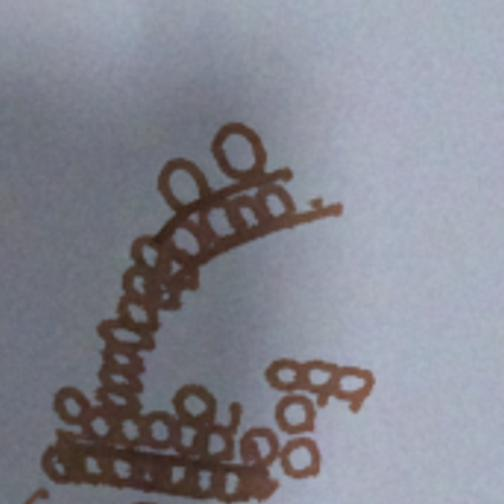

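Call:
{"method": "move", "body": {"target": [[0,0,0,0,0,0,1,0,0,0.03899,-0.005056,0,0.162028,-1],[0,0,0,0,0,0,1,0,0,0.03899,-0.002699,0,0.144042,-1],[0,0,0,0,0,0,1,0,0,0.06956,-0.002699,0,0.144042,-1],[0,0,0,0,0,0,1,0,0,0.06956,-0.001741,0,0.136893,-1],[0,0,0,0,0,0,1,0,0,0.06956,-0.000388,0,0.136353,-1],[0,0,0,0,0,0,1,0,0,0.06956,0.001382,0,0.147136,-1],[0,0,0,0,0,0,1,0,0,0.06956,0.005223,0,0.150612,-1],[0,0,0,0,0,0,1,0,0,0.06956,0.007478,0,0.155706,-1],[0,0,0,0,0,0,1,0,0,0.06956,0.004748,0,0.158368,-1],[0,0,0,0,0,0,1,0,0,0.06956,0.003395,0,0.158907,-1],[0,0,0,0,0,0,1,0,0,0.06956,0.001625,0,0.148125,-1],[0,0,0,0,0,0,1,0,0,0.06956,-0.002216,0,0.144649,-1],[0,0,0,0,0,0,1,0,0,0.06956,-0.004501,0,0.138314,-1],[0,0,0,0,0,0,1,0,0,0.03,-0.004501,0,0.138314,-1]], "speed": [0.8,0.05,0.08,0.03,0.04,0.032,0.06,0.035,0.05,0.04,0.032,0.06,0.035,0.25], "blend": [0,0,0,0.0006,0.0006,0.0006,0.0006,0.0006,0.0006,0.0006,0.0006,0.0006,0,0]}}

Scene clock: 857.27 s.
left_arm: end_effector_position=(+0.3943, +0.3349, +0.1104) grip_measured=+1.000 grip_effort_nm=0.00 end_effector_quat_wxyz=(+0.619, -0.006, +0.785, +0.003) | right_arm: end_effector_position=(+0.3756, +0.0478, +0.1075) grip_measured=-0.643 grip_effort_nm=-1.03 end_effector_quat_wxyz=(-0.474, +0.545, -0.442, -0.532)
Joint names: [wrist pitch, wrist roll, shoulder, wrist yaw, elbow, waist]
Joint positions: left_arm=[1.014 -0.014 1.582 -0.052 0.332 -0.05 0.094] | right_arm=[1.135 0.003 2.438 -1.262 1.354 0.485 0.017]
Joint torques (N m): left_arm=[1.66 0 -6.3 -0.02 5.23 -0.1] | right_arm=[1.25 -0.04 -12.79 -0.1 7.01 -0.62]
Heat: left arm: 45 °C; right arm: 45 °C.
Joint targets: left_arm=[1.021 -0.015 1.574 -0.052 0.340 -0.050] | right_arm=[1.136 0.000 2.400 -1.274 1.378 0.477]
move: off_target (right_arm); right_arm: the shoulder is farthest, 0.038 rad from its target

Call:
{"method": "move", "body": {"target": [[0,0,0,0,0,0,1,0,0,0.00899,0.001448,0,0.025531,-1],[0,0,0,0,0,0,1,0,0,0.00899,0.003806,0,0.007545,-1],[0,0,0,0,0,0,1,0,0,0.03957,0.003806,0,0.007545,-1],[0,0,0,0,0,0,1,0,0,0.03957,0.004486,0,0.001259,-1],[0,0,0,0,0,0,1,0,0,0.03957,0.005222,0,0.000962,-1],[0,0,0,0,0,0,1,0,0,0.03957,0.00618,0,0.01152,-1],[0,0,0,0,0,0,1,0,0,0.03957,0.008256,0,0.013399,-1],[0,0,0,0,0,0,1,0,0,0.03957,0.009473,0,0.016156,-1],[0,0,0,0,0,0,1,0,0,0.03957,0.006996,0,0.017599,-1],[0,0,0,0,0,0,1,0,0,0.03957,0.006259,0,0.017896,-1],[0,0,0,0,0,0,1,0,0,0.03957,0.005301,0,0.007338,-1],[0,0,0,0,0,0,1,0,0,0.03957,0.003226,0,0.005459,-1],[0,0,0,0,0,0,1,0,0,0.03957,0.001992,0,0.002028,-1],[0,0,0,0,0,0,1,0,0,0,0.001992,0,0.002028,-1]], "speed": [0.2,0.05,0.08,0.03,0.025,0.032,0.036,0.022,0.045,0.025,0.032,0.036,0.022,0.25], "blend": [0,0,0,0.0006,0.0006,0.0006,0.0006,0.0006,0.0006,0.0006,0.0006,0.0006,0,0]}}

Scene clock: 867.47 s.
left_arm: end_effector_position=(+0.3943, +0.3349, +0.1104) grip_measured=+1.000 grip_effort_nm=0.00 end_effector_quat_wxyz=(+0.619, -0.006, +0.785, +0.003) | right_arm: end_effector_position=(+0.3768, +0.0500, +0.1077) grip_measured=-0.643 grip_effort_nm=-1.03 end_effector_quat_wxyz=(-0.478, +0.542, -0.446, -0.529)
Joint names: [wrist pitch, wrist roll, shoulder, wrist yaw, elbow, waist]
Joint positions: left_arm=[1.014 -0.014 1.582 -0.052 0.332 -0.05 0.094] | right_arm=[1.135 0.003 2.438 -1.246 1.354 0.489 0.017]
Joint torques (N m): left_arm=[1.63 0.05 -6.39 -0.04 5.27 -0.03] | right_arm=[1.24 -0.04 -12.72 -0.09 7.09 -0.65]
Heat: left arm: 45 °C; right arm: 45 °C.
Joint targets: left_arm=[1.021 -0.015 1.574 -0.052 0.340 -0.050] | right_arm=[1.136 0.000 2.400 -1.257 1.378 0.482]
move: off_target (right_arm); right_arm: the shoulder is farthest, 0.038 rad from its target

Call:
{"method": "move", "body": {"target": [[0,0,0,0,0,0,1,0,0,0.00899,-0.007566,0,0.006906,-1],[0,0,0,0,0,0,1,0,0,0.00899,-0.005209,0,-0.011079,-1],[0,0,0,0,0,0,1,0,0,0.03957,-0.005209,0,-0.011079,-1],[0,0,0,0,0,0,1,0,0,0.03957,-0.0042,0,-0.018489,-1],[0,0,0,0,0,0,1,0,0,0.03957,-0.002599,0,-0.019168,-1],[0,0,0,0,0,0,1,0,0,0.03957,-0.000655,0,-0.008341,-1],[0,0,0,0,0,0,1,0,0,0.03957,0.003524,0,-0.004478,-1],[0,0,0,0,0,0,1,0,0,0.03957,0.005783,0,0.000854,-1],[0,0,0,0,0,0,1,0,0,0.03957,0.003008,0,0.003867,-1],[0,0,0,0,0,0,1,0,0,0.03957,0.001406,0,0.004546,-1],[0,0,0,0,0,0,1,0,0,0.03957,-0.000537,0,-0.006281,-1],[0,0,0,0,0,0,1,0,0,0.03957,-0.003833,0,-0.009002,-1],[0,0,0,0,0,0,1,0,0,0.03957,-0.006305,0,-0.013044,-1],[0,0,0,0,0,0,1,0,0,0.03957,-0.007009,0,-0.016866,-1],[0,0,0,0,0,0,1,0,0,0,-0.007009,0,-0.016866,-1]], "speed": [0.2,0.05,0.08,0.03,0.04,0.032,0.06,0.033,0.05,0.04,0.032,0.062,0.047,0.022,0.25], "blend": [0,0,0,0.0006,0.0006,0.0006,0.0006,0.0006,0.0006,0.0006,0.0006,0.0006,0.0006,0,0]}}

Scene clock: 878.80 s.
left_arm: end_effector_position=(+0.3943, +0.3349, +0.1104) grip_measured=+1.000 grip_effort_nm=0.00 end_effector_quat_wxyz=(+0.619, -0.006, +0.785, +0.003) | right_arm: end_effector_position=(+0.3804, +0.0340, +0.1072) grip_measured=-0.643 grip_effort_nm=-1.03 end_effector_quat_wxyz=(-0.471, +0.548, -0.440, -0.533)
Joint names: [wrist pitch, wrist roll, shoulder, wrist yaw, elbow, waist]
Joint positions: left_arm=[1.014 -0.014 1.582 -0.052 0.332 -0.05 0.094] | right_arm=[1.135 0.003 2.438 -1.305 1.354 0.452 0.017]
Joint torques (N m): left_arm=[1.62 0.02 -6.42 -0.06 5.26 -0.17] | right_arm=[1.26 -0.04 -12.72 -0.09 7.06 -0.65]
Heat: left arm: 45 °C; right arm: 45 °C.
Joint targets: left_arm=[1.021 -0.015 1.574 -0.052 0.340 -0.050] | right_arm=[1.136 0.000 2.400 -1.316 1.378 0.444]
move: off_target (right_arm); right_arm: the shoulder is farthest, 0.038 rad from its target

Call:
{"method": "move", "body": {"target": [[0,0,0,0,0,0,1,0,0,0.00899,-0.006605,0,0.010067,-1],[0,0,0,0,0,0,1,0,0,0.00899,-0.004248,0,-0.007918,-1],[0,0,0,0,0,0,1,0,0,0.03957,-0.004248,0,-0.007918,-1],[0,0,0,0,0,0,1,0,0,0.03957,-0.003248,0,-0.015436,-1],[0,0,0,0,0,0,1,0,0,0.03957,-0.001483,0,-0.016246,-1],[0,0,0,0,0,0,1,0,0,0.03957,0.000468,0,-0.005418,-1],[0,0,0,0,0,0,1,0,0,0.03957,0.004461,0,-0.001686,-1],[0,0,0,0,0,0,1,0,0,0.03957,0.006598,0,0.003521,-1],[0,0,0,0,0,0,1,0,0,0.03957,0.00383,0,0.006659,-1],[0,0,0,0,0,0,1,0,0,0.03957,0.002065,0,0.007469,-1],[0,0,0,0,0,0,1,0,0,0.03957,0.000114,0,-0.003359,-1],[0,0,0,0,0,0,1,0,0,0.03957,-0.00305,0,-0.005998,-1],[0,0,0,0,0,0,1,0,0,0.03957,-0.00539,0,-0.009933,-1],[0,0,0,0,0,0,1,0,0,0.03957,-0.006048,0,-0.013723,-1],[0,0,0,0,0,0,1,0,0,0,-0.006048,0,-0.013723,-1]], "speed": [0.2,0.05,0.08,0.03,0.04,0.032,0.06,0.033,0.05,0.04,0.032,0.062,0.047,0.022,0.25], "blend": [0,0,0,0.0006,0.0006,0.0006,0.0006,0.0006,0.0006,0.0006,0.0006,0.0006,0.0006,0,0]}}

Scene clock: 890.00 s.
left_arm: end_effector_position=(+0.3943, +0.3349, +0.1104) grip_measured=+1.000 grip_effort_nm=0.00 end_effector_quat_wxyz=(+0.619, -0.006, +0.785, +0.003) | right_arm: end_effector_position=(+0.3825, +0.0205, +0.1069) grip_measured=-0.643 grip_effort_nm=-1.03 end_effector_quat_wxyz=(-0.466, +0.553, -0.434, -0.537)
Joint names: [wrist pitch, wrist roll, shoulder, wrist yaw, elbow, waist]
Joint positions: left_arm=[1.014 -0.014 1.582 -0.052 0.332 -0.05 0.094] | right_arm=[1.135 0.003 2.437 -1.357 1.354 0.421 0.017]
Joint torques (N m): left_arm=[1.65 0.05 -6.45 -0.06 5.19 -0.02] | right_arm=[1.21 -0.03 -12.59 -0.09 6.99 -0.66]
Heat: left arm: 45 °C; right arm: 45 °C.
Joint targets: left_arm=[1.021 -0.015 1.574 -0.052 0.340 -0.050] | right_arm=[1.136 0.000 2.400 -1.368 1.378 0.414]
move: off_target (right_arm); right_arm: the shoulder is farthest, 0.037 rad from its target

Call:
{"method": "move", "body": {"target": [[0,0,0,0,0,0,1,0,0,0.00899,-0.003807,0,0.018867,-1],[0,0,0,0,0,0,1,0,0,0.00899,-0.00145,0,0.000881,-1],[0,0,0,0,0,0,1,0,0,0.03957,-0.00145,0,0.000881,-1],[0,0,0,0,0,0,1,0,0,0.03957,-0.000042,0,0.008826,-1],[0,0,0,0,0,0,1,0,0,0.03957,0.001537,0,0.013188,-1],[0,0,0,0,0,0,1,0,0,0.03957,0.004264,0,0.020522,-1],[0,0,0,0,0,0,1,0,0,0.03957,0.008611,0,0.030863,-1],[0,0,0,0,0,0,1,0,0,0.03957,0.012233,0,0.039987,-1],[0,0,0,0,0,0,1,0,0,0,0.012233,0,0.039987,-1]], "speed": [0.2,0.05,0.08,0.03,0.035,0.036,0.04,0.038,0.25], "blend": [0,0,0,0.0006,0.0006,0.0006,0.0006,0,0]}}

Scene clock: 898.43 s.
left_arm: end_effector_position=(+0.3943, +0.3349, +0.1104) grip_measured=+1.000 grip_effort_nm=0.00 end_effector_quat_wxyz=(+0.619, -0.006, +0.785, +0.003) | right_arm: end_effector_position=(+0.3708, +0.0514, +0.1075) grip_measured=-0.643 grip_effort_nm=-1.03 end_effector_quat_wxyz=(-0.470, +0.548, -0.438, -0.535)
Joint names: [wrist pitch, wrist roll, shoulder, wrist yaw, elbow, waist]
Joint positions: left_arm=[1.014 -0.014 1.582 -0.052 0.332 -0.05 0.094] | right_arm=[1.135 0.003 2.438 -1.268 1.354 0.494 0.017]
Joint torques (N m): left_arm=[1.68 0.04 -6.54 -0.06 5.24 -0.24] | right_arm=[1.26 -0.03 -12.78 0.06 7.01 0.66]
Heat: left arm: 45 °C; right arm: 46 °C.
Joint targets: left_arm=[1.021 -0.015 1.574 -0.052 0.340 -0.050] | right_arm=[1.136 0.000 2.400 -1.264 1.378 0.503]
move: off_target (right_arm); right_arm: the shoulder is farthest, 0.038 rad from its target

Call:
{"method": "move", "body": {"target": [[0,0,0,0,0,0,1,0,0,0.00899,0.00827,0,0.007113,-1],[0,0,0,0,0,0,1,0,0,0.00899,0.010627,0,-0.010872,-1],[0,0,0,0,0,0,1,0,0,0.03957,0.010627,0,-0.010872,-1],[0,0,0,0,0,0,1,0,0,0.03957,0.013094,0,-0.018696,-1],[0,0,0,0,0,0,1,0,0,0.03957,0.01525,0,-0.007801,-1],[0,0,0,0,0,0,1,0,0,0.03957,0.018843,0,-0.005022,-1],[0,0,0,0,0,0,1,0,0,0.03957,0.021912,0,-0.000859,-1],[0,0,0,0,0,0,1,0,0,0.03957,0.023445,0,0.003323,-1],[0,0,0,0,0,0,1,0,0,0.03957,0.020568,0,0.00634,-1],[0,0,0,0,0,0,1,0,0,0.03957,0.019222,0,0.00679,-1],[0,0,0,0,0,0,1,0,0,0.03957,0.017065,0,-0.004105,-1],[0,0,0,0,0,0,1,0,0,0.03957,0.012973,0,-0.007424,-1],[0,0,0,0,0,0,1,0,0,0.03957,0.009775,0,-0.012307,-1],[0,0,0,0,0,0,1,0,0,0.03957,0.008832,0,-0.016677,-1],[0,0,0,0,0,0,1,0,0,0,0.008832,0,-0.016677,-1]], "speed": [0.25,0.06,0.08,0.032,0.032,0.07,0.06,0.03,0.05,0.035,0.032,0.07,0.055,0.022,0.25], "blend": [0,0,0,0.0006,0.0006,0.0006,0.0006,0.0006,0.0006,0.0006,0.0006,0.0006,0.0006,0,0]}}

Scene clock: 909.87 s.
left_arm: end_effector_position=(+0.3943, +0.3349, +0.1104) grip_measured=+1.000 grip_effort_nm=0.00 end_effector_quat_wxyz=(+0.619, -0.006, +0.785, +0.003) | right_arm: end_effector_position=(+0.3951, +0.0450, +0.1081) grip_measured=-0.643 grip_effort_nm=-1.03 end_effector_quat_wxyz=(+0.500, -0.521, +0.467, +0.510)
Joint names: [wrist pitch, wrist roll, shoulder, wrist yaw, elbow, waist]
Joint positions: left_arm=[1.014 -0.014 1.582 -0.052 0.332 -0.05 0.094] | right_arm=[1.135 0.003 2.438 -1.178 1.354 0.473 0.017]
Joint torques (N m): left_arm=[1.68 0.02 -6.39 -0.05 5.24 -0.01] | right_arm=[1.29 -0.04 -12.89 -0.09 7.04 -0.65]
Heat: left arm: 45 °C; right arm: 45 °C.
Joint targets: left_arm=[1.021 -0.015 1.574 -0.052 0.340 -0.050] | right_arm=[1.136 0.000 2.400 -1.189 1.378 0.466]
move: off_target (right_arm); right_arm: the shoulder is farthest, 0.038 rad from its target

Call:
{"method": "move", "body": {"target": [[0,0,0,0,0,0,1,0,0,0.00899,-0.007565,0,0.001978,-1],[0,0,0,0,0,0,1,0,0,0.00899,-0.005208,0,-0.016007,-1]], "speed": [0.25,0.06], "blend": [0,0]}}

Scene clock: 913.17 s.
left_arm: end_effector_position=(+0.3943, +0.3349, +0.1104) grip_measured=+1.000 grip_effort_nm=0.00 end_effector_quat_wxyz=(+0.619, -0.006, +0.785, +0.003) | right_arm: end_effector_position=(+0.3991, +0.0284, +0.1076) grip_measured=-0.643 grip_effort_nm=-1.03 end_effector_quat_wxyz=(+0.494, -0.527, +0.462, +0.514)
Joint names: [wrist pitch, wrist roll, shoulder, wrist yaw, elbow, waist]
Joint positions: left_arm=[1.014 -0.014 1.582 -0.052 0.332 -0.05 0.094] | right_arm=[1.135 0.003 2.438 -1.238 1.354 0.434 0.017]
Joint torques (N m): left_arm=[1.65 0.07 -6.49 -0.05 5.22 -0.06] | right_arm=[1.28 -0.03 -11.21 0.06 7.02 -0.35]
Heat: left arm: 45 °C; right arm: 45 °C.
Joint targets: left_arm=[1.021 -0.015 1.574 -0.052 0.340 -0.050] | right_arm=[1.136 0.000 2.420 -1.233 1.378 0.430]
move: done

Call:
{"method": "move", "body": {"target": [[0,0,0,0,0,0,1,0,0,0.030576,0,0,0,-1],[0,0,0,0,0,0,1,0,0,0.030576,0.001213,0,-0.007801,-1],[0,0,0,0,0,0,1,0,0,0.030576,0.002946,0,-0.008444,-1],[0,0,0,0,0,0,1,0,0,0.030576,0.005418,0,0.002531,-1],[0,0,0,0,0,0,1,0,0,0.030576,0.009349,0,0.00558,-1],[0,0,0,0,0,0,1,0,0,0.030576,0.012661,0,0.010162,-1],[0,0,0,0,0,0,1,0,0,0.030576,0.014313,0,0.014843,-1],[0,0,0,0,0,0,1,0,0,0.030576,0.011353,0,0.01844,-1],[0,0,0,0,0,0,1,0,0,0.030576,0.009619,0,0.019083,-1],[0,0,0,0,0,0,1,0,0,0.030576,0.007148,0,0.008107,-1],[0,0,0,0,0,0,1,0,0,0.030576,0.003757,0,0.005603,-1],[0,0,0,0,0,0,1,0,0,0.030576,0.000701,0,0.001835,-1],[0,0,0,0,0,0,1,0,0,0.030576,-0.001305,0,-0.002325,-1],[0,0,0,0,0,0,1,0,0,0.030576,-0.001791,0,-0.005904,-1],[0,0,0,0,0,0,1,0,0,-0.00899,-0.001791,0,-0.005904,-1]], "speed": [0.08,0.03,0.04,0.032,0.076,0.064,0.032,0.055,0.04,0.032,0.076,0.069,0.045,0.02,0.25], "blend": [0,0.0006,0.0006,0.0006,0.0006,0.0006,0.0006,0.0006,0.0006,0.0006,0.0006,0.0006,0.0006,0,0]}}

Scene clock: 922.43 s.
left_arm: end_effector_position=(+0.3943, +0.3349, +0.1104) grip_measured=+1.000 grip_effort_nm=0.00 end_effector_quat_wxyz=(+0.619, -0.006, +0.785, +0.003) | right_arm: end_effector_position=(+0.4026, +0.0245, +0.1079) grip_measured=-0.643 grip_effort_nm=-1.03 end_effector_quat_wxyz=(+0.497, -0.525, +0.465, +0.511)
Joint names: [wrist pitch, wrist roll, shoulder, wrist yaw, elbow, waist]
Joint positions: left_arm=[1.014 -0.014 1.582 -0.052 0.332 -0.05 0.094] | right_arm=[1.135 0.003 2.438 -1.238 1.354 0.424 0.017]
Joint torques (N m): left_arm=[1.62 0.02 -6.41 -0.03 5.22 -0.14] | right_arm=[1.31 -0.04 -12.72 -0.09 7.02 -0.65]
Heat: left arm: 45 °C; right arm: 45 °C.
Joint targets: left_arm=[1.021 -0.015 1.574 -0.052 0.340 -0.050] | right_arm=[1.136 0.000 2.400 -1.249 1.378 0.417]
move: off_target (right_arm); right_arm: the shoulder is farthest, 0.038 rad from its target

Call:
{"method": "move", "body": {"target": [[0,0,0,0,0,0,1,0,0,0.00899,-0.006661,0,0.01379,-1],[0,0,0,0,0,0,1,0,0,0.00899,-0.004304,0,-0.004195,-1],[0,0,0,0,0,0,1,0,0,0.03957,-0.004304,0,-0.004195,-1],[0,0,0,0,0,0,1,0,0,0.03957,-0.002504,0,0.004177,-1],[0,0,0,0,0,0,1,0,0,0.03957,-0.001057,0,0.007513,-1],[0,0,0,0,0,0,1,0,0,0.03957,0.001777,0,0.013728,-1],[0,0,0,0,0,0,1,0,0,0.03957,0.004437,0,0.020665,-1],[0,0,0,0,0,0,1,0,0,0.03957,0.006041,0,0.026821,-1],[0,0,0,0,0,0,1,0,0,0.03957,0.007645,0,0.032972,-1],[0,0,0,0,0,0,1,0,0,0.03957,0.011742,0,0.046192,-1],[0,0,0,0,0,0,1,0,0,0,0.011742,0,0.046192,-1],[0,0,0,0,0,0,1,0,0,0.00899,-0.010559,0,-0.005701,-1],[0,0,0,0,0,0,1,0,0,0.00899,-0.008202,0,-0.023687,-1]], "speed": [0.25,0.08,0.08,0.03,0.04,0.045,0.038,0.026,0.026,0.032,0.25,0.4,0.08], "blend": [0,0,0,0.0006,0.0006,0.0006,0.0006,0.0006,0.0006,0,0,0,0]}}

Scene clock: 934.17 s.
left_arm: end_effector_position=(+0.3943, +0.3349, +0.1104) grip_measured=+1.000 grip_effort_nm=0.00 end_effector_quat_wxyz=(+0.619, -0.006, +0.785, +0.003) | right_arm: end_effector_position=(+0.4043, +0.0028, +0.1068) grip_measured=-0.643 grip_effort_nm=-1.03 end_effector_quat_wxyz=(-0.486, +0.535, -0.455, -0.520)
Joint names: [wrist pitch, wrist roll, shoulder, wrist yaw, elbow, waist]
Joint positions: left_arm=[1.014 -0.014 1.582 -0.052 0.332 -0.05 0.094] | right_arm=[1.135 0.003 2.438 -1.326 1.354 0.375 0.017]
Joint torques (N m): left_arm=[1.68 0.02 -6.43 -0.03 5.14 -0.1] | right_arm=[1.23 -0.04 -11.18 0.06 6.97 -0.25]
Heat: left arm: 45 °C; right arm: 45 °C.
Joint targets: left_arm=[1.021 -0.015 1.574 -0.052 0.340 -0.050] | right_arm=[1.136 0.000 2.420 -1.322 1.378 0.373]
move: done (path cut at 10 s); path passed 12 of 13 targets

Call:
{"method": "move", "body": {"target": [[0,0,0,0,0,0,1,0,0,0,0.000496,0,-0.003871,-1],[0,0,0,0,0,0,1,0,0,0.030576,0.000496,0,-0.003871,-1],[0,0,0,0,0,0,1,0,0,0.030576,0.001715,0,-0.011978,-1],[0,0,0,0,0,0,1,0,0,0.030576,0.003843,0,-0.012887,-1],[0,0,0,0,0,0,1,0,0,0.030576,0.006415,0,-0.001888,-1],[0,0,0,0,0,0,1,0,0,0.030576,0.010215,0,0.001084,-1],[0,0,0,0,0,0,1,0,0,0.030576,0.013349,0,0.005562,-1],[0,0,0,0,0,0,1,0,0,0.030576,0.014911,0,0.010247,-1],[0,0,0,0,0,0,1,0,0,0.030576,0.011945,0,0.014236,-1],[0,0,0,0,0,0,1,0,0,0.030576,0.009816,0,0.015144,-1],[0,0,0,0,0,0,1,0,0,0.030576,0.007245,0,0.004146,-1],[0,0,0,0,0,0,1,0,0,0.030576,0.002896,0,0.000558,-1],[0,0,0,0,0,0,1,0,0,0.030576,-0.000367,0,-0.004784,-1],[0,0,0,0,0,0,1,0,0,0.030576,-0.001295,0,-0.009829,-1],[0,0,0,0,0,0,1,0,0,-0.00899,-0.001295,0,-0.009829,-1]], "speed": [0.06,0.08,0.03,0.04,0.032,0.076,0.063,0.032,0.055,0.042,0.032,0.077,0.057,0.025,0.25], "blend": [0,0,0.0006,0.0006,0.0006,0.0006,0.0006,0.0006,0.0006,0.0006,0.0006,0.0006,0.0006,0,0]}}

Scene clock: 944.43 s.
left_arm: end_effector_position=(+0.3943, +0.3349, +0.1104) grip_measured=+1.000 grip_effort_nm=0.00 end_effector_quat_wxyz=(+0.619, -0.006, +0.785, +0.003) | right_arm: end_effector_position=(+0.4106, -0.0041, +0.1073) grip_measured=-0.643 grip_effort_nm=-1.03 end_effector_quat_wxyz=(-0.492, +0.531, -0.460, -0.514)
Joint names: [wrist pitch, wrist roll, shoulder, wrist yaw, elbow, waist]
Joint positions: left_arm=[1.014 -0.014 1.582 -0.052 0.332 -0.05 0.094] | right_arm=[1.135 0.003 2.437 -1.322 1.354 0.358 0.017]
Joint torques (N m): left_arm=[1.64 -0.01 -6.39 -0.08 5.24 0.1] | right_arm=[1.22 -0.04 -12.72 -0.09 6.98 -0.64]
Heat: left arm: 45 °C; right arm: 45 °C.
Joint targets: left_arm=[1.021 -0.015 1.574 -0.052 0.340 -0.050] | right_arm=[1.136 0.000 2.400 -1.333 1.378 0.351]
move: off_target (right_arm); right_arm: the shoulder is farthest, 0.037 rad from its target

Call:
{"method": "move", "body": {"target": [[0,0,0,0,0,0,1,0,0,0.00899,-0.011741,0,-0.002482,-1],[0,0,0,0,0,0,1,0,0,0.00899,-0.009384,0,-0.020468,-1]], "speed": [0.25,0.06], "blend": [0,0]}}

Call:
{"method": "move", "body": {"target": [[0,0,0,0,0,0,1,0,0,0.030576,0,0,0,-1],[0,0,0,0,0,0,1,0,0,0.030576,0.001161,0,-0.008242,-1],[0,0,0,0,0,0,1,0,0,0.030576,0.003593,0,-0.009442,-1],[0,0,0,0,0,0,1,0,0,0.030576,0.00607,0,0.001524,-1],[0,0,0,0,0,0,1,0,0,0.030576,0.009421,0,0.004195,-1],[0,0,0,0,0,0,1,0,0,0.030576,0.012124,0,0.008219,-1],[0,0,0,0,0,0,1,0,0,0.030576,0.013467,0,0.012545,-1],[0,0,0,0,0,0,1,0,0,0.030576,0.010554,0,0.016668,-1],[0,0,0,0,0,0,1,0,0,0.030576,0.008121,0,0.017869,-1],[0,0,0,0,0,0,1,0,0,0.030576,0.005645,0,0.006902,-1],[0,0,0,0,0,0,1,0,0,0.030576,0.001794,0,0.003651,-1],[0,0,0,0,0,0,1,0,0,0.030576,-0.001015,0,-0.00121,-1],[0,0,0,0,0,0,1,0,0,0.030576,-0.001794,0,-0.005971,-1],[0,0,0,0,0,0,1,0,0,-0.00899,-0.001794,0,-0.005971,-1]], "speed": [0.08,0.03,0.042,0.032,0.071,0.057,0.028,0.055,0.042,0.032,0.07,0.051,0.024,0.25], "blend": [0,0.0006,0.0006,0.0006,0.0006,0.0006,0.0006,0.0006,0.0006,0.0006,0.0006,0.0006,0,0]}}

Scene clock: 947.73 s.
left_arm: end_effector_position=(+0.3943, +0.3349, +0.1104) grip_measured=+1.000 grip_effort_nm=0.00 end_effector_quat_wxyz=(+0.619, -0.006, +0.785, +0.003) | right_arm: end_effector_position=(+0.4087, -0.0255, +0.1064) grip_measured=-0.643 grip_effort_nm=-1.03 end_effector_quat_wxyz=(-0.478, +0.543, -0.448, -0.525)
Joint names: [wrist pitch, wrist roll, shoulder, wrist yaw, elbow, waist]
Joint positions: left_arm=[1.014 -0.014 1.582 -0.052 0.332 -0.05 0.094] | right_arm=[1.135 0.003 2.437 -1.417 1.354 0.311 0.017]
Joint torques (N m): left_arm=[1.67 0.01 -6.57 -0.02 5.19 -0.16] | right_arm=[1.17 -0.04 -11.08 0.04 6.91 -0.44]
Heat: left arm: 45 °C; right arm: 46 °C.
Joint targets: left_arm=[1.021 -0.015 1.574 -0.052 0.340 -0.050] | right_arm=[1.136 0.000 2.420 -1.413 1.378 0.305]
move: done

Scene clock: 956.03 s.
left_arm: end_effector_position=(+0.3943, +0.3349, +0.1104) grip_measured=+1.000 grip_effort_nm=0.00 end_effector_quat_wxyz=(+0.619, -0.006, +0.785, +0.003) | right_arm: end_effector_position=(+0.4126, -0.0304, +0.1066) grip_measured=-0.643 grip_effort_nm=-1.03 end_effector_quat_wxyz=(-0.482, +0.540, -0.452, -0.522)
Joint names: [wrist pitch, wrist roll, shoulder, wrist yaw, elbow, waist]
Joint positions: left_arm=[1.014 -0.014 1.582 -0.052 0.332 -0.05 0.094] | right_arm=[1.135 0.003 2.437 -1.417 1.354 0.299 0.017]
Joint torques (N m): left_arm=[1.62 0.04 -6.46 -0.03 5.24 -0.12] | right_arm=[1.17 -0.03 -12.62 -0.09 6.93 -0.65]
Heat: left arm: 45 °C; right arm: 46 °C.
Joint targets: left_arm=[1.021 -0.015 1.574 -0.052 0.340 -0.050] | right_arm=[1.136 0.000 2.400 -1.428 1.378 0.292]
move: off_target (right_arm); right_arm: the shoulder is farthest, 0.037 rad from its target

Call:
{"method": "move", "body": {"target": [[0,0,0,0,0,0,1,0,0,0.00899,-0.005624,0,0.013372,-1],[0,0,0,0,0,0,1,0,0,0.00899,-0.003267,0,-0.004613,-1],[0,0,0,0,0,0,1,0,0,0.03957,-0.003267,0,-0.004613,-1],[0,0,0,0,0,0,1,0,0,0.03957,-0.001611,0,0.004159,-1],[0,0,0,0,0,0,1,0,0,0.03957,-0.000308,0,0.007896,-1],[0,0,0,0,0,0,1,0,0,0.03957,0.002639,0,0.015877,-1],[0,0,0,0,0,0,1,0,0,0.03957,0.006511,0,0.027585,-1],[0,0,0,0,0,0,1,0,0,0.03957,0.010021,0,0.034353,-1],[0,0,0,0,0,0,1,0,0,0.03957,0.013355,0,0.040692,-1],[0,0,0,0,0,0,1,0,0,0.03957,0.015227,0,0.047603,-1],[0,0,0,0,0,0,1,0,0,0.03957,0.0172,0,0.055148,-1],[0,0,0,0,0,0,1,0,0,0,0.0172,0,0.055148,-1],[0,0,0,0,0,0,1,0,0,0.00899,-0.000631,0,0.059002,-1]], "speed": [0.25,0.08,0.08,0.03,0.034,0.038,0.034,0.05,0.05,0.027,0.027,0.25,0.4], "blend": [0,0,0,0.0006,0.0006,0.0006,0.0006,0.0006,0.0006,0.0006,0,0,0]}}

Scene clock: 967.80 s.
left_arm: end_effector_position=(+0.3943, +0.3349, +0.1104) grip_measured=+1.000 grip_effort_nm=0.00 end_effector_quat_wxyz=(+0.619, -0.006, +0.785, +0.003) | right_arm: end_effector_position=(+0.3726, +0.0163, +0.1062) grip_measured=-0.643 grip_effort_nm=-1.03 end_effector_quat_wxyz=(-0.449, +0.567, -0.418, -0.550)
Joint names: [wrist pitch, wrist roll, shoulder, wrist yaw, elbow, waist]
Joint positions: left_arm=[1.014 -0.014 1.582 -0.052 0.332 -0.05 0.094] | right_arm=[1.136 0.003 2.438 -1.421 1.354 0.417 0.017]
Joint torques (N m): left_arm=[1.66 0.04 -6.35 -0.04 5.27 -0.16] | right_arm=[1.17 -0.04 -11.08 -0.11 6.91 0.5]
Heat: left arm: 45 °C; right arm: 46 °C.
Joint targets: left_arm=[1.021 -0.015 1.574 -0.052 0.340 -0.050] | right_arm=[1.136 0.000 2.420 -1.433 1.378 0.423]
move: done

Call:
{"method": "move", "body": {"target": [[0,0,0,0,0,0,1,0,0,0,0.002357,0,-0.017986,-1],[0,0,0,0,0,0,1,0,0,0.030576,0.002357,0,-0.017986,-1],[0,0,0,0,0,0,1,0,0,0.030576,0.003388,0,-0.025778,-1],[0,0,0,0,0,0,1,0,0,0.030576,0.005471,0,-0.026817,-1],[0,0,0,0,0,0,1,0,0,0.030576,0.007556,0,-0.015953,-1],[0,0,0,0,0,0,1,0,0,0.030576,0.010355,0,-0.013723,-1],[0,0,0,0,0,0,1,0,0,0.030576,0.012607,0,-0.010355,-1],[0,0,0,0,0,0,1,0,0,0.030576,0.013727,0,-0.006731,-1],[0,0,0,0,0,0,1,0,0,0.030576,0.010931,0,-0.003233,-1],[0,0,0,0,0,0,1,0,0,0.030576,0.008849,0,-0.002194,-1],[0,0,0,0,0,0,1,0,0,0.030576,0.006764,0,-0.013058,-1],[0,0,0,0,0,0,1,0,0,0.030576,0.003545,0,-0.015778,-1],[0,0,0,0,0,0,1,0,0,0.030576,0.001206,0,-0.019847,-1],[0,0,0,0,0,0,1,0,0,0.030576,0.000557,0,-0.023849,-1],[0,0,0,0,0,0,1,0,0,-0.00899,0.000557,0,-0.023849,-1]], "speed": [0.06,0.08,0.03,0.04,0.032,0.06,0.048,0.024,0.055,0.04,0.032,0.06,0.044,0.02,0.25], "blend": [0,0,0.0006,0.0006,0.0006,0.0006,0.0006,0.0006,0.0006,0.0006,0.0006,0.0006,0.0006,0,0]}}

Scene clock: 978.23 s.
left_arm: end_effector_position=(+0.3943, +0.3349, +0.1104) grip_measured=+1.000 grip_effort_nm=0.00 end_effector_quat_wxyz=(+0.619, -0.006, +0.785, +0.003) | right_arm: end_effector_position=(+0.3872, +0.0012, +0.1066) grip_measured=-0.643 grip_effort_nm=-1.03 end_effector_quat_wxyz=(-0.461, +0.558, -0.430, -0.540)
Joint names: [wrist pitch, wrist roll, shoulder, wrist yaw, elbow, waist]
Joint positions: left_arm=[1.014 -0.014 1.582 -0.052 0.332 -0.05 0.094] | right_arm=[1.135 0.003 2.437 -1.417 1.354 0.377 0.017]
Joint torques (N m): left_arm=[1.68 0.02 -6.37 -0.02 5.2 -0.18] | right_arm=[1.17 -0.04 -12.62 -0.1 6.9 -0.65]
Heat: left arm: 45 °C; right arm: 46 °C.
Joint targets: left_arm=[1.021 -0.015 1.574 -0.052 0.340 -0.050] | right_arm=[1.136 0.000 2.400 -1.429 1.378 0.370]
move: off_target (right_arm); right_arm: the shoulder is farthest, 0.037 rad from its target

Call:
{"method": "move", "body": {"target": [[0,0,0,0,0,0,1,0,0,0.00899,-0.007149,0,0.006317,-1],[0,0,0,0,0,0,1,0,0,0.00899,-0.004792,0,-0.011668,-1]], "speed": [0.25,0.06], "blend": [0,0]}}

Call:
{"method": "move", "body": {"target": [[0,0,0,0,0,0,1,0,0,0.030576,0,0,0,-1],[0,0,0,0,0,0,1,0,0,0.030576,0.001097,0,-0.008197,-1],[0,0,0,0,0,0,1,0,0,0.030576,0.00361,0,-0.009537,-1],[0,0,0,0,0,0,1,0,0,0.030576,0.005928,0,0.001389,-1],[0,0,0,0,0,0,1,0,0,0.030576,0.008899,0,0.003786,-1],[0,0,0,0,0,0,1,0,0,0.030576,0.011263,0,0.007401,-1],[0,0,0,0,0,0,1,0,0,0.030576,0.012438,0,0.011349,-1],[0,0,0,0,0,0,1,0,0,0.030576,0.009583,0,0.015382,-1],[0,0,0,0,0,0,1,0,0,0.030576,0.00707,0,0.016722,-1],[0,0,0,0,0,0,1,0,0,0.030576,0.004752,0,0.005796,-1],[0,0,0,0,0,0,1,0,0,0.030576,0.001327,0,0.00286,-1],[0,0,0,0,0,0,1,0,0,0.030576,-0.001127,0,-0.001542,-1],[0,0,0,0,0,0,1,0,0,0.030576,-0.001796,0,-0.005949,-1],[0,0,0,0,0,0,1,0,0,-0.00899,-0.001796,0,-0.005949,-1]], "speed": [0.08,0.03,0.042,0.032,0.065,0.052,0.025,0.055,0.042,0.032,0.064,0.046,0.022,0.25], "blend": [0,0.0006,0.0006,0.0006,0.0006,0.0006,0.0006,0.0006,0.0006,0.0006,0.0006,0.0006,0,0]}}

Scene clock: 981.67 s.
left_arm: end_effector_position=(+0.3943, +0.3349, +0.1104) grip_measured=+1.000 grip_effort_nm=0.00 end_effector_quat_wxyz=(+0.619, -0.006, +0.785, +0.003) | right_arm: end_effector_position=(+0.3873, -0.0126, +0.1061) grip_measured=-0.643 grip_effort_nm=-1.03 end_effector_quat_wxyz=(-0.453, +0.564, -0.423, -0.545)
Joint names: [wrist pitch, wrist roll, shoulder, wrist yaw, elbow, waist]
Joint positions: left_arm=[1.014 -0.014 1.582 -0.052 0.332 -0.05 0.094] | right_arm=[1.135 0.003 2.437 -1.473 1.354 0.348 0.017]
Joint torques (N m): left_arm=[1.66 0.08 -6.46 -0.01 5.2 -0.09] | right_arm=[1.14 -0.04 -11.03 0.06 6.89 -0.32]
Heat: left arm: 45 °C; right arm: 47 °C.
Joint targets: left_arm=[1.021 -0.015 1.574 -0.052 0.340 -0.050] | right_arm=[1.136 0.000 2.420 -1.469 1.378 0.344]
move: done

Scene clock: 989.93 s.
left_arm: end_effector_position=(+0.3943, +0.3349, +0.1104) grip_measured=+1.000 grip_effort_nm=0.00 end_effector_quat_wxyz=(+0.619, -0.006, +0.785, +0.003) | right_arm: end_effector_position=(+0.3904, -0.0164, +0.1062) grip_measured=-0.643 grip_effort_nm=-1.03 end_effector_quat_wxyz=(-0.456, +0.562, -0.426, -0.543)
Joint names: [wrist pitch, wrist roll, shoulder, wrist yaw, elbow, waist]
Joint positions: left_arm=[1.014 -0.014 1.582 -0.052 0.332 -0.05 0.094] | right_arm=[1.135 0.003 2.436 -1.472 1.354 0.338 0.017]
Joint torques (N m): left_arm=[1.65 0.02 -6.46 -0.06 5.24 -0.01] | right_arm=[1.14 -0.03 -12.56 -0.1 6.89 -0.62]
Heat: left arm: 45 °C; right arm: 47 °C.
Joint targets: left_arm=[1.021 -0.015 1.574 -0.052 0.340 -0.050] | right_arm=[1.136 0.000 2.400 -1.484 1.378 0.331]
move: off_target (right_arm); right_arm: the shoulder is farthest, 0.036 rad from its target

Call:
{"method": "move", "body": {"target": [[0,0,0,0,0,0,1,0,0,0.00899,-0.006952,0,0.004501,-1],[0,0,0,0,0,0,1,0,0,0.00899,-0.004595,0,-0.013485,-1]], "speed": [0.25,0.06], "blend": [0,0]}}

Call:
{"method": "move", "body": {"target": [[0,0,0,0,0,0,1,0,0,0.030576,0,0,0,-1],[0,0,0,0,0,0,1,0,0,0.030576,0.001081,0,-0.008296,-1],[0,0,0,0,0,0,1,0,0,0.030576,0.003783,0,-0.009843,-1],[0,0,0,0,0,0,1,0,0,0.030576,0.006078,0,0.001079,-1],[0,0,0,0,0,0,1,0,0,0.030576,0.008872,0,0.003368,-1],[0,0,0,0,0,0,1,0,0,0.030576,0.01107,0,0.006812,-1],[0,0,0,0,0,0,1,0,0,0.030576,0.012163,0,0.010625,-1],[0,0,0,0,0,0,1,0,0,0.030576,0.009321,0,0.014771,-1],[0,0,0,0,0,0,1,0,0,0.030576,0.006619,0,0.016317,-1],[0,0,0,0,0,0,1,0,0,0.030576,0.004324,0,0.005396,-1],[0,0,0,0,0,0,1,0,0,0.030576,0.001094,0,0.002581,-1],[0,0,0,0,0,0,1,0,0,0.030576,-0.001186,0,-0.00165,-1],[0,0,0,0,0,0,1,0,0,0.030576,-0.001797,0,-0.005962,-1],[0,0,0,0,0,0,1,0,0,-0.00899,-0.001797,0,-0.005962,-1]], "speed": [0.08,0.03,0.042,0.032,0.065,0.05,0.025,0.055,0.042,0.032,0.062,0.046,0.022,0.25], "blend": [0,0.0006,0.0006,0.0006,0.0006,0.0006,0.0006,0.0006,0.0006,0.0006,0.0006,0.0006,0,0]}}

Scene clock: 993.33 s.
left_arm: end_effector_position=(+0.3943, +0.3349, +0.1104) grip_measured=+1.000 grip_effort_nm=0.00 end_effector_quat_wxyz=(+0.619, -0.006, +0.785, +0.003) | right_arm: end_effector_position=(+0.3914, -0.0318, +0.1057) grip_measured=-0.643 grip_effort_nm=-1.03 end_effector_quat_wxyz=(-0.450, +0.567, -0.421, -0.547)
Joint names: [wrist pitch, wrist roll, shoulder, wrist yaw, elbow, waist]
Joint positions: left_arm=[1.014 -0.014 1.582 -0.052 0.332 -0.05 0.094] | right_arm=[1.135 0.003 2.436 -1.526 1.354 0.305 0.017]
Joint torques (N m): left_arm=[1.67 0.03 -6.48 -0.09 5.34 0.01] | right_arm=[1.11 -0.04 -10.96 0.05 6.84 -0.35]
Heat: left arm: 45 °C; right arm: 47 °C.
Joint targets: left_arm=[1.021 -0.015 1.574 -0.052 0.340 -0.050] | right_arm=[1.136 0.000 2.420 -1.524 1.378 0.301]
move: done

Scene clock: 1001.57 s.
left_arm: end_effector_position=(+0.3943, +0.3349, +0.1104) grip_measured=+1.000 grip_effort_nm=0.00 end_effector_quat_wxyz=(+0.619, -0.006, +0.785, +0.003) | right_arm: end_effector_position=(+0.3946, -0.0358, +0.1057) grip_measured=-0.643 grip_effort_nm=-1.03 end_effector_quat_wxyz=(-0.453, +0.565, -0.424, -0.544)
Joint names: [wrist pitch, wrist roll, shoulder, wrist yaw, elbow, waist]
Joint positions: left_arm=[1.014 -0.014 1.582 -0.052 0.332 -0.05 0.094] | right_arm=[1.135 0.003 2.436 -1.526 1.354 0.295 0.017]
Joint torques (N m): left_arm=[1.65 0.07 -6.35 -0.07 5.23 -0.1] | right_arm=[1.12 -0.03 -12.51 -0.11 6.87 -0.62]
Heat: left arm: 45 °C; right arm: 47 °C.
Joint targets: left_arm=[1.021 -0.015 1.574 -0.052 0.340 -0.050] | right_arm=[1.136 0.000 2.400 -1.539 1.378 0.287]
move: off_target (right_arm); right_arm: the shoulder is farthest, 0.036 rad from its target


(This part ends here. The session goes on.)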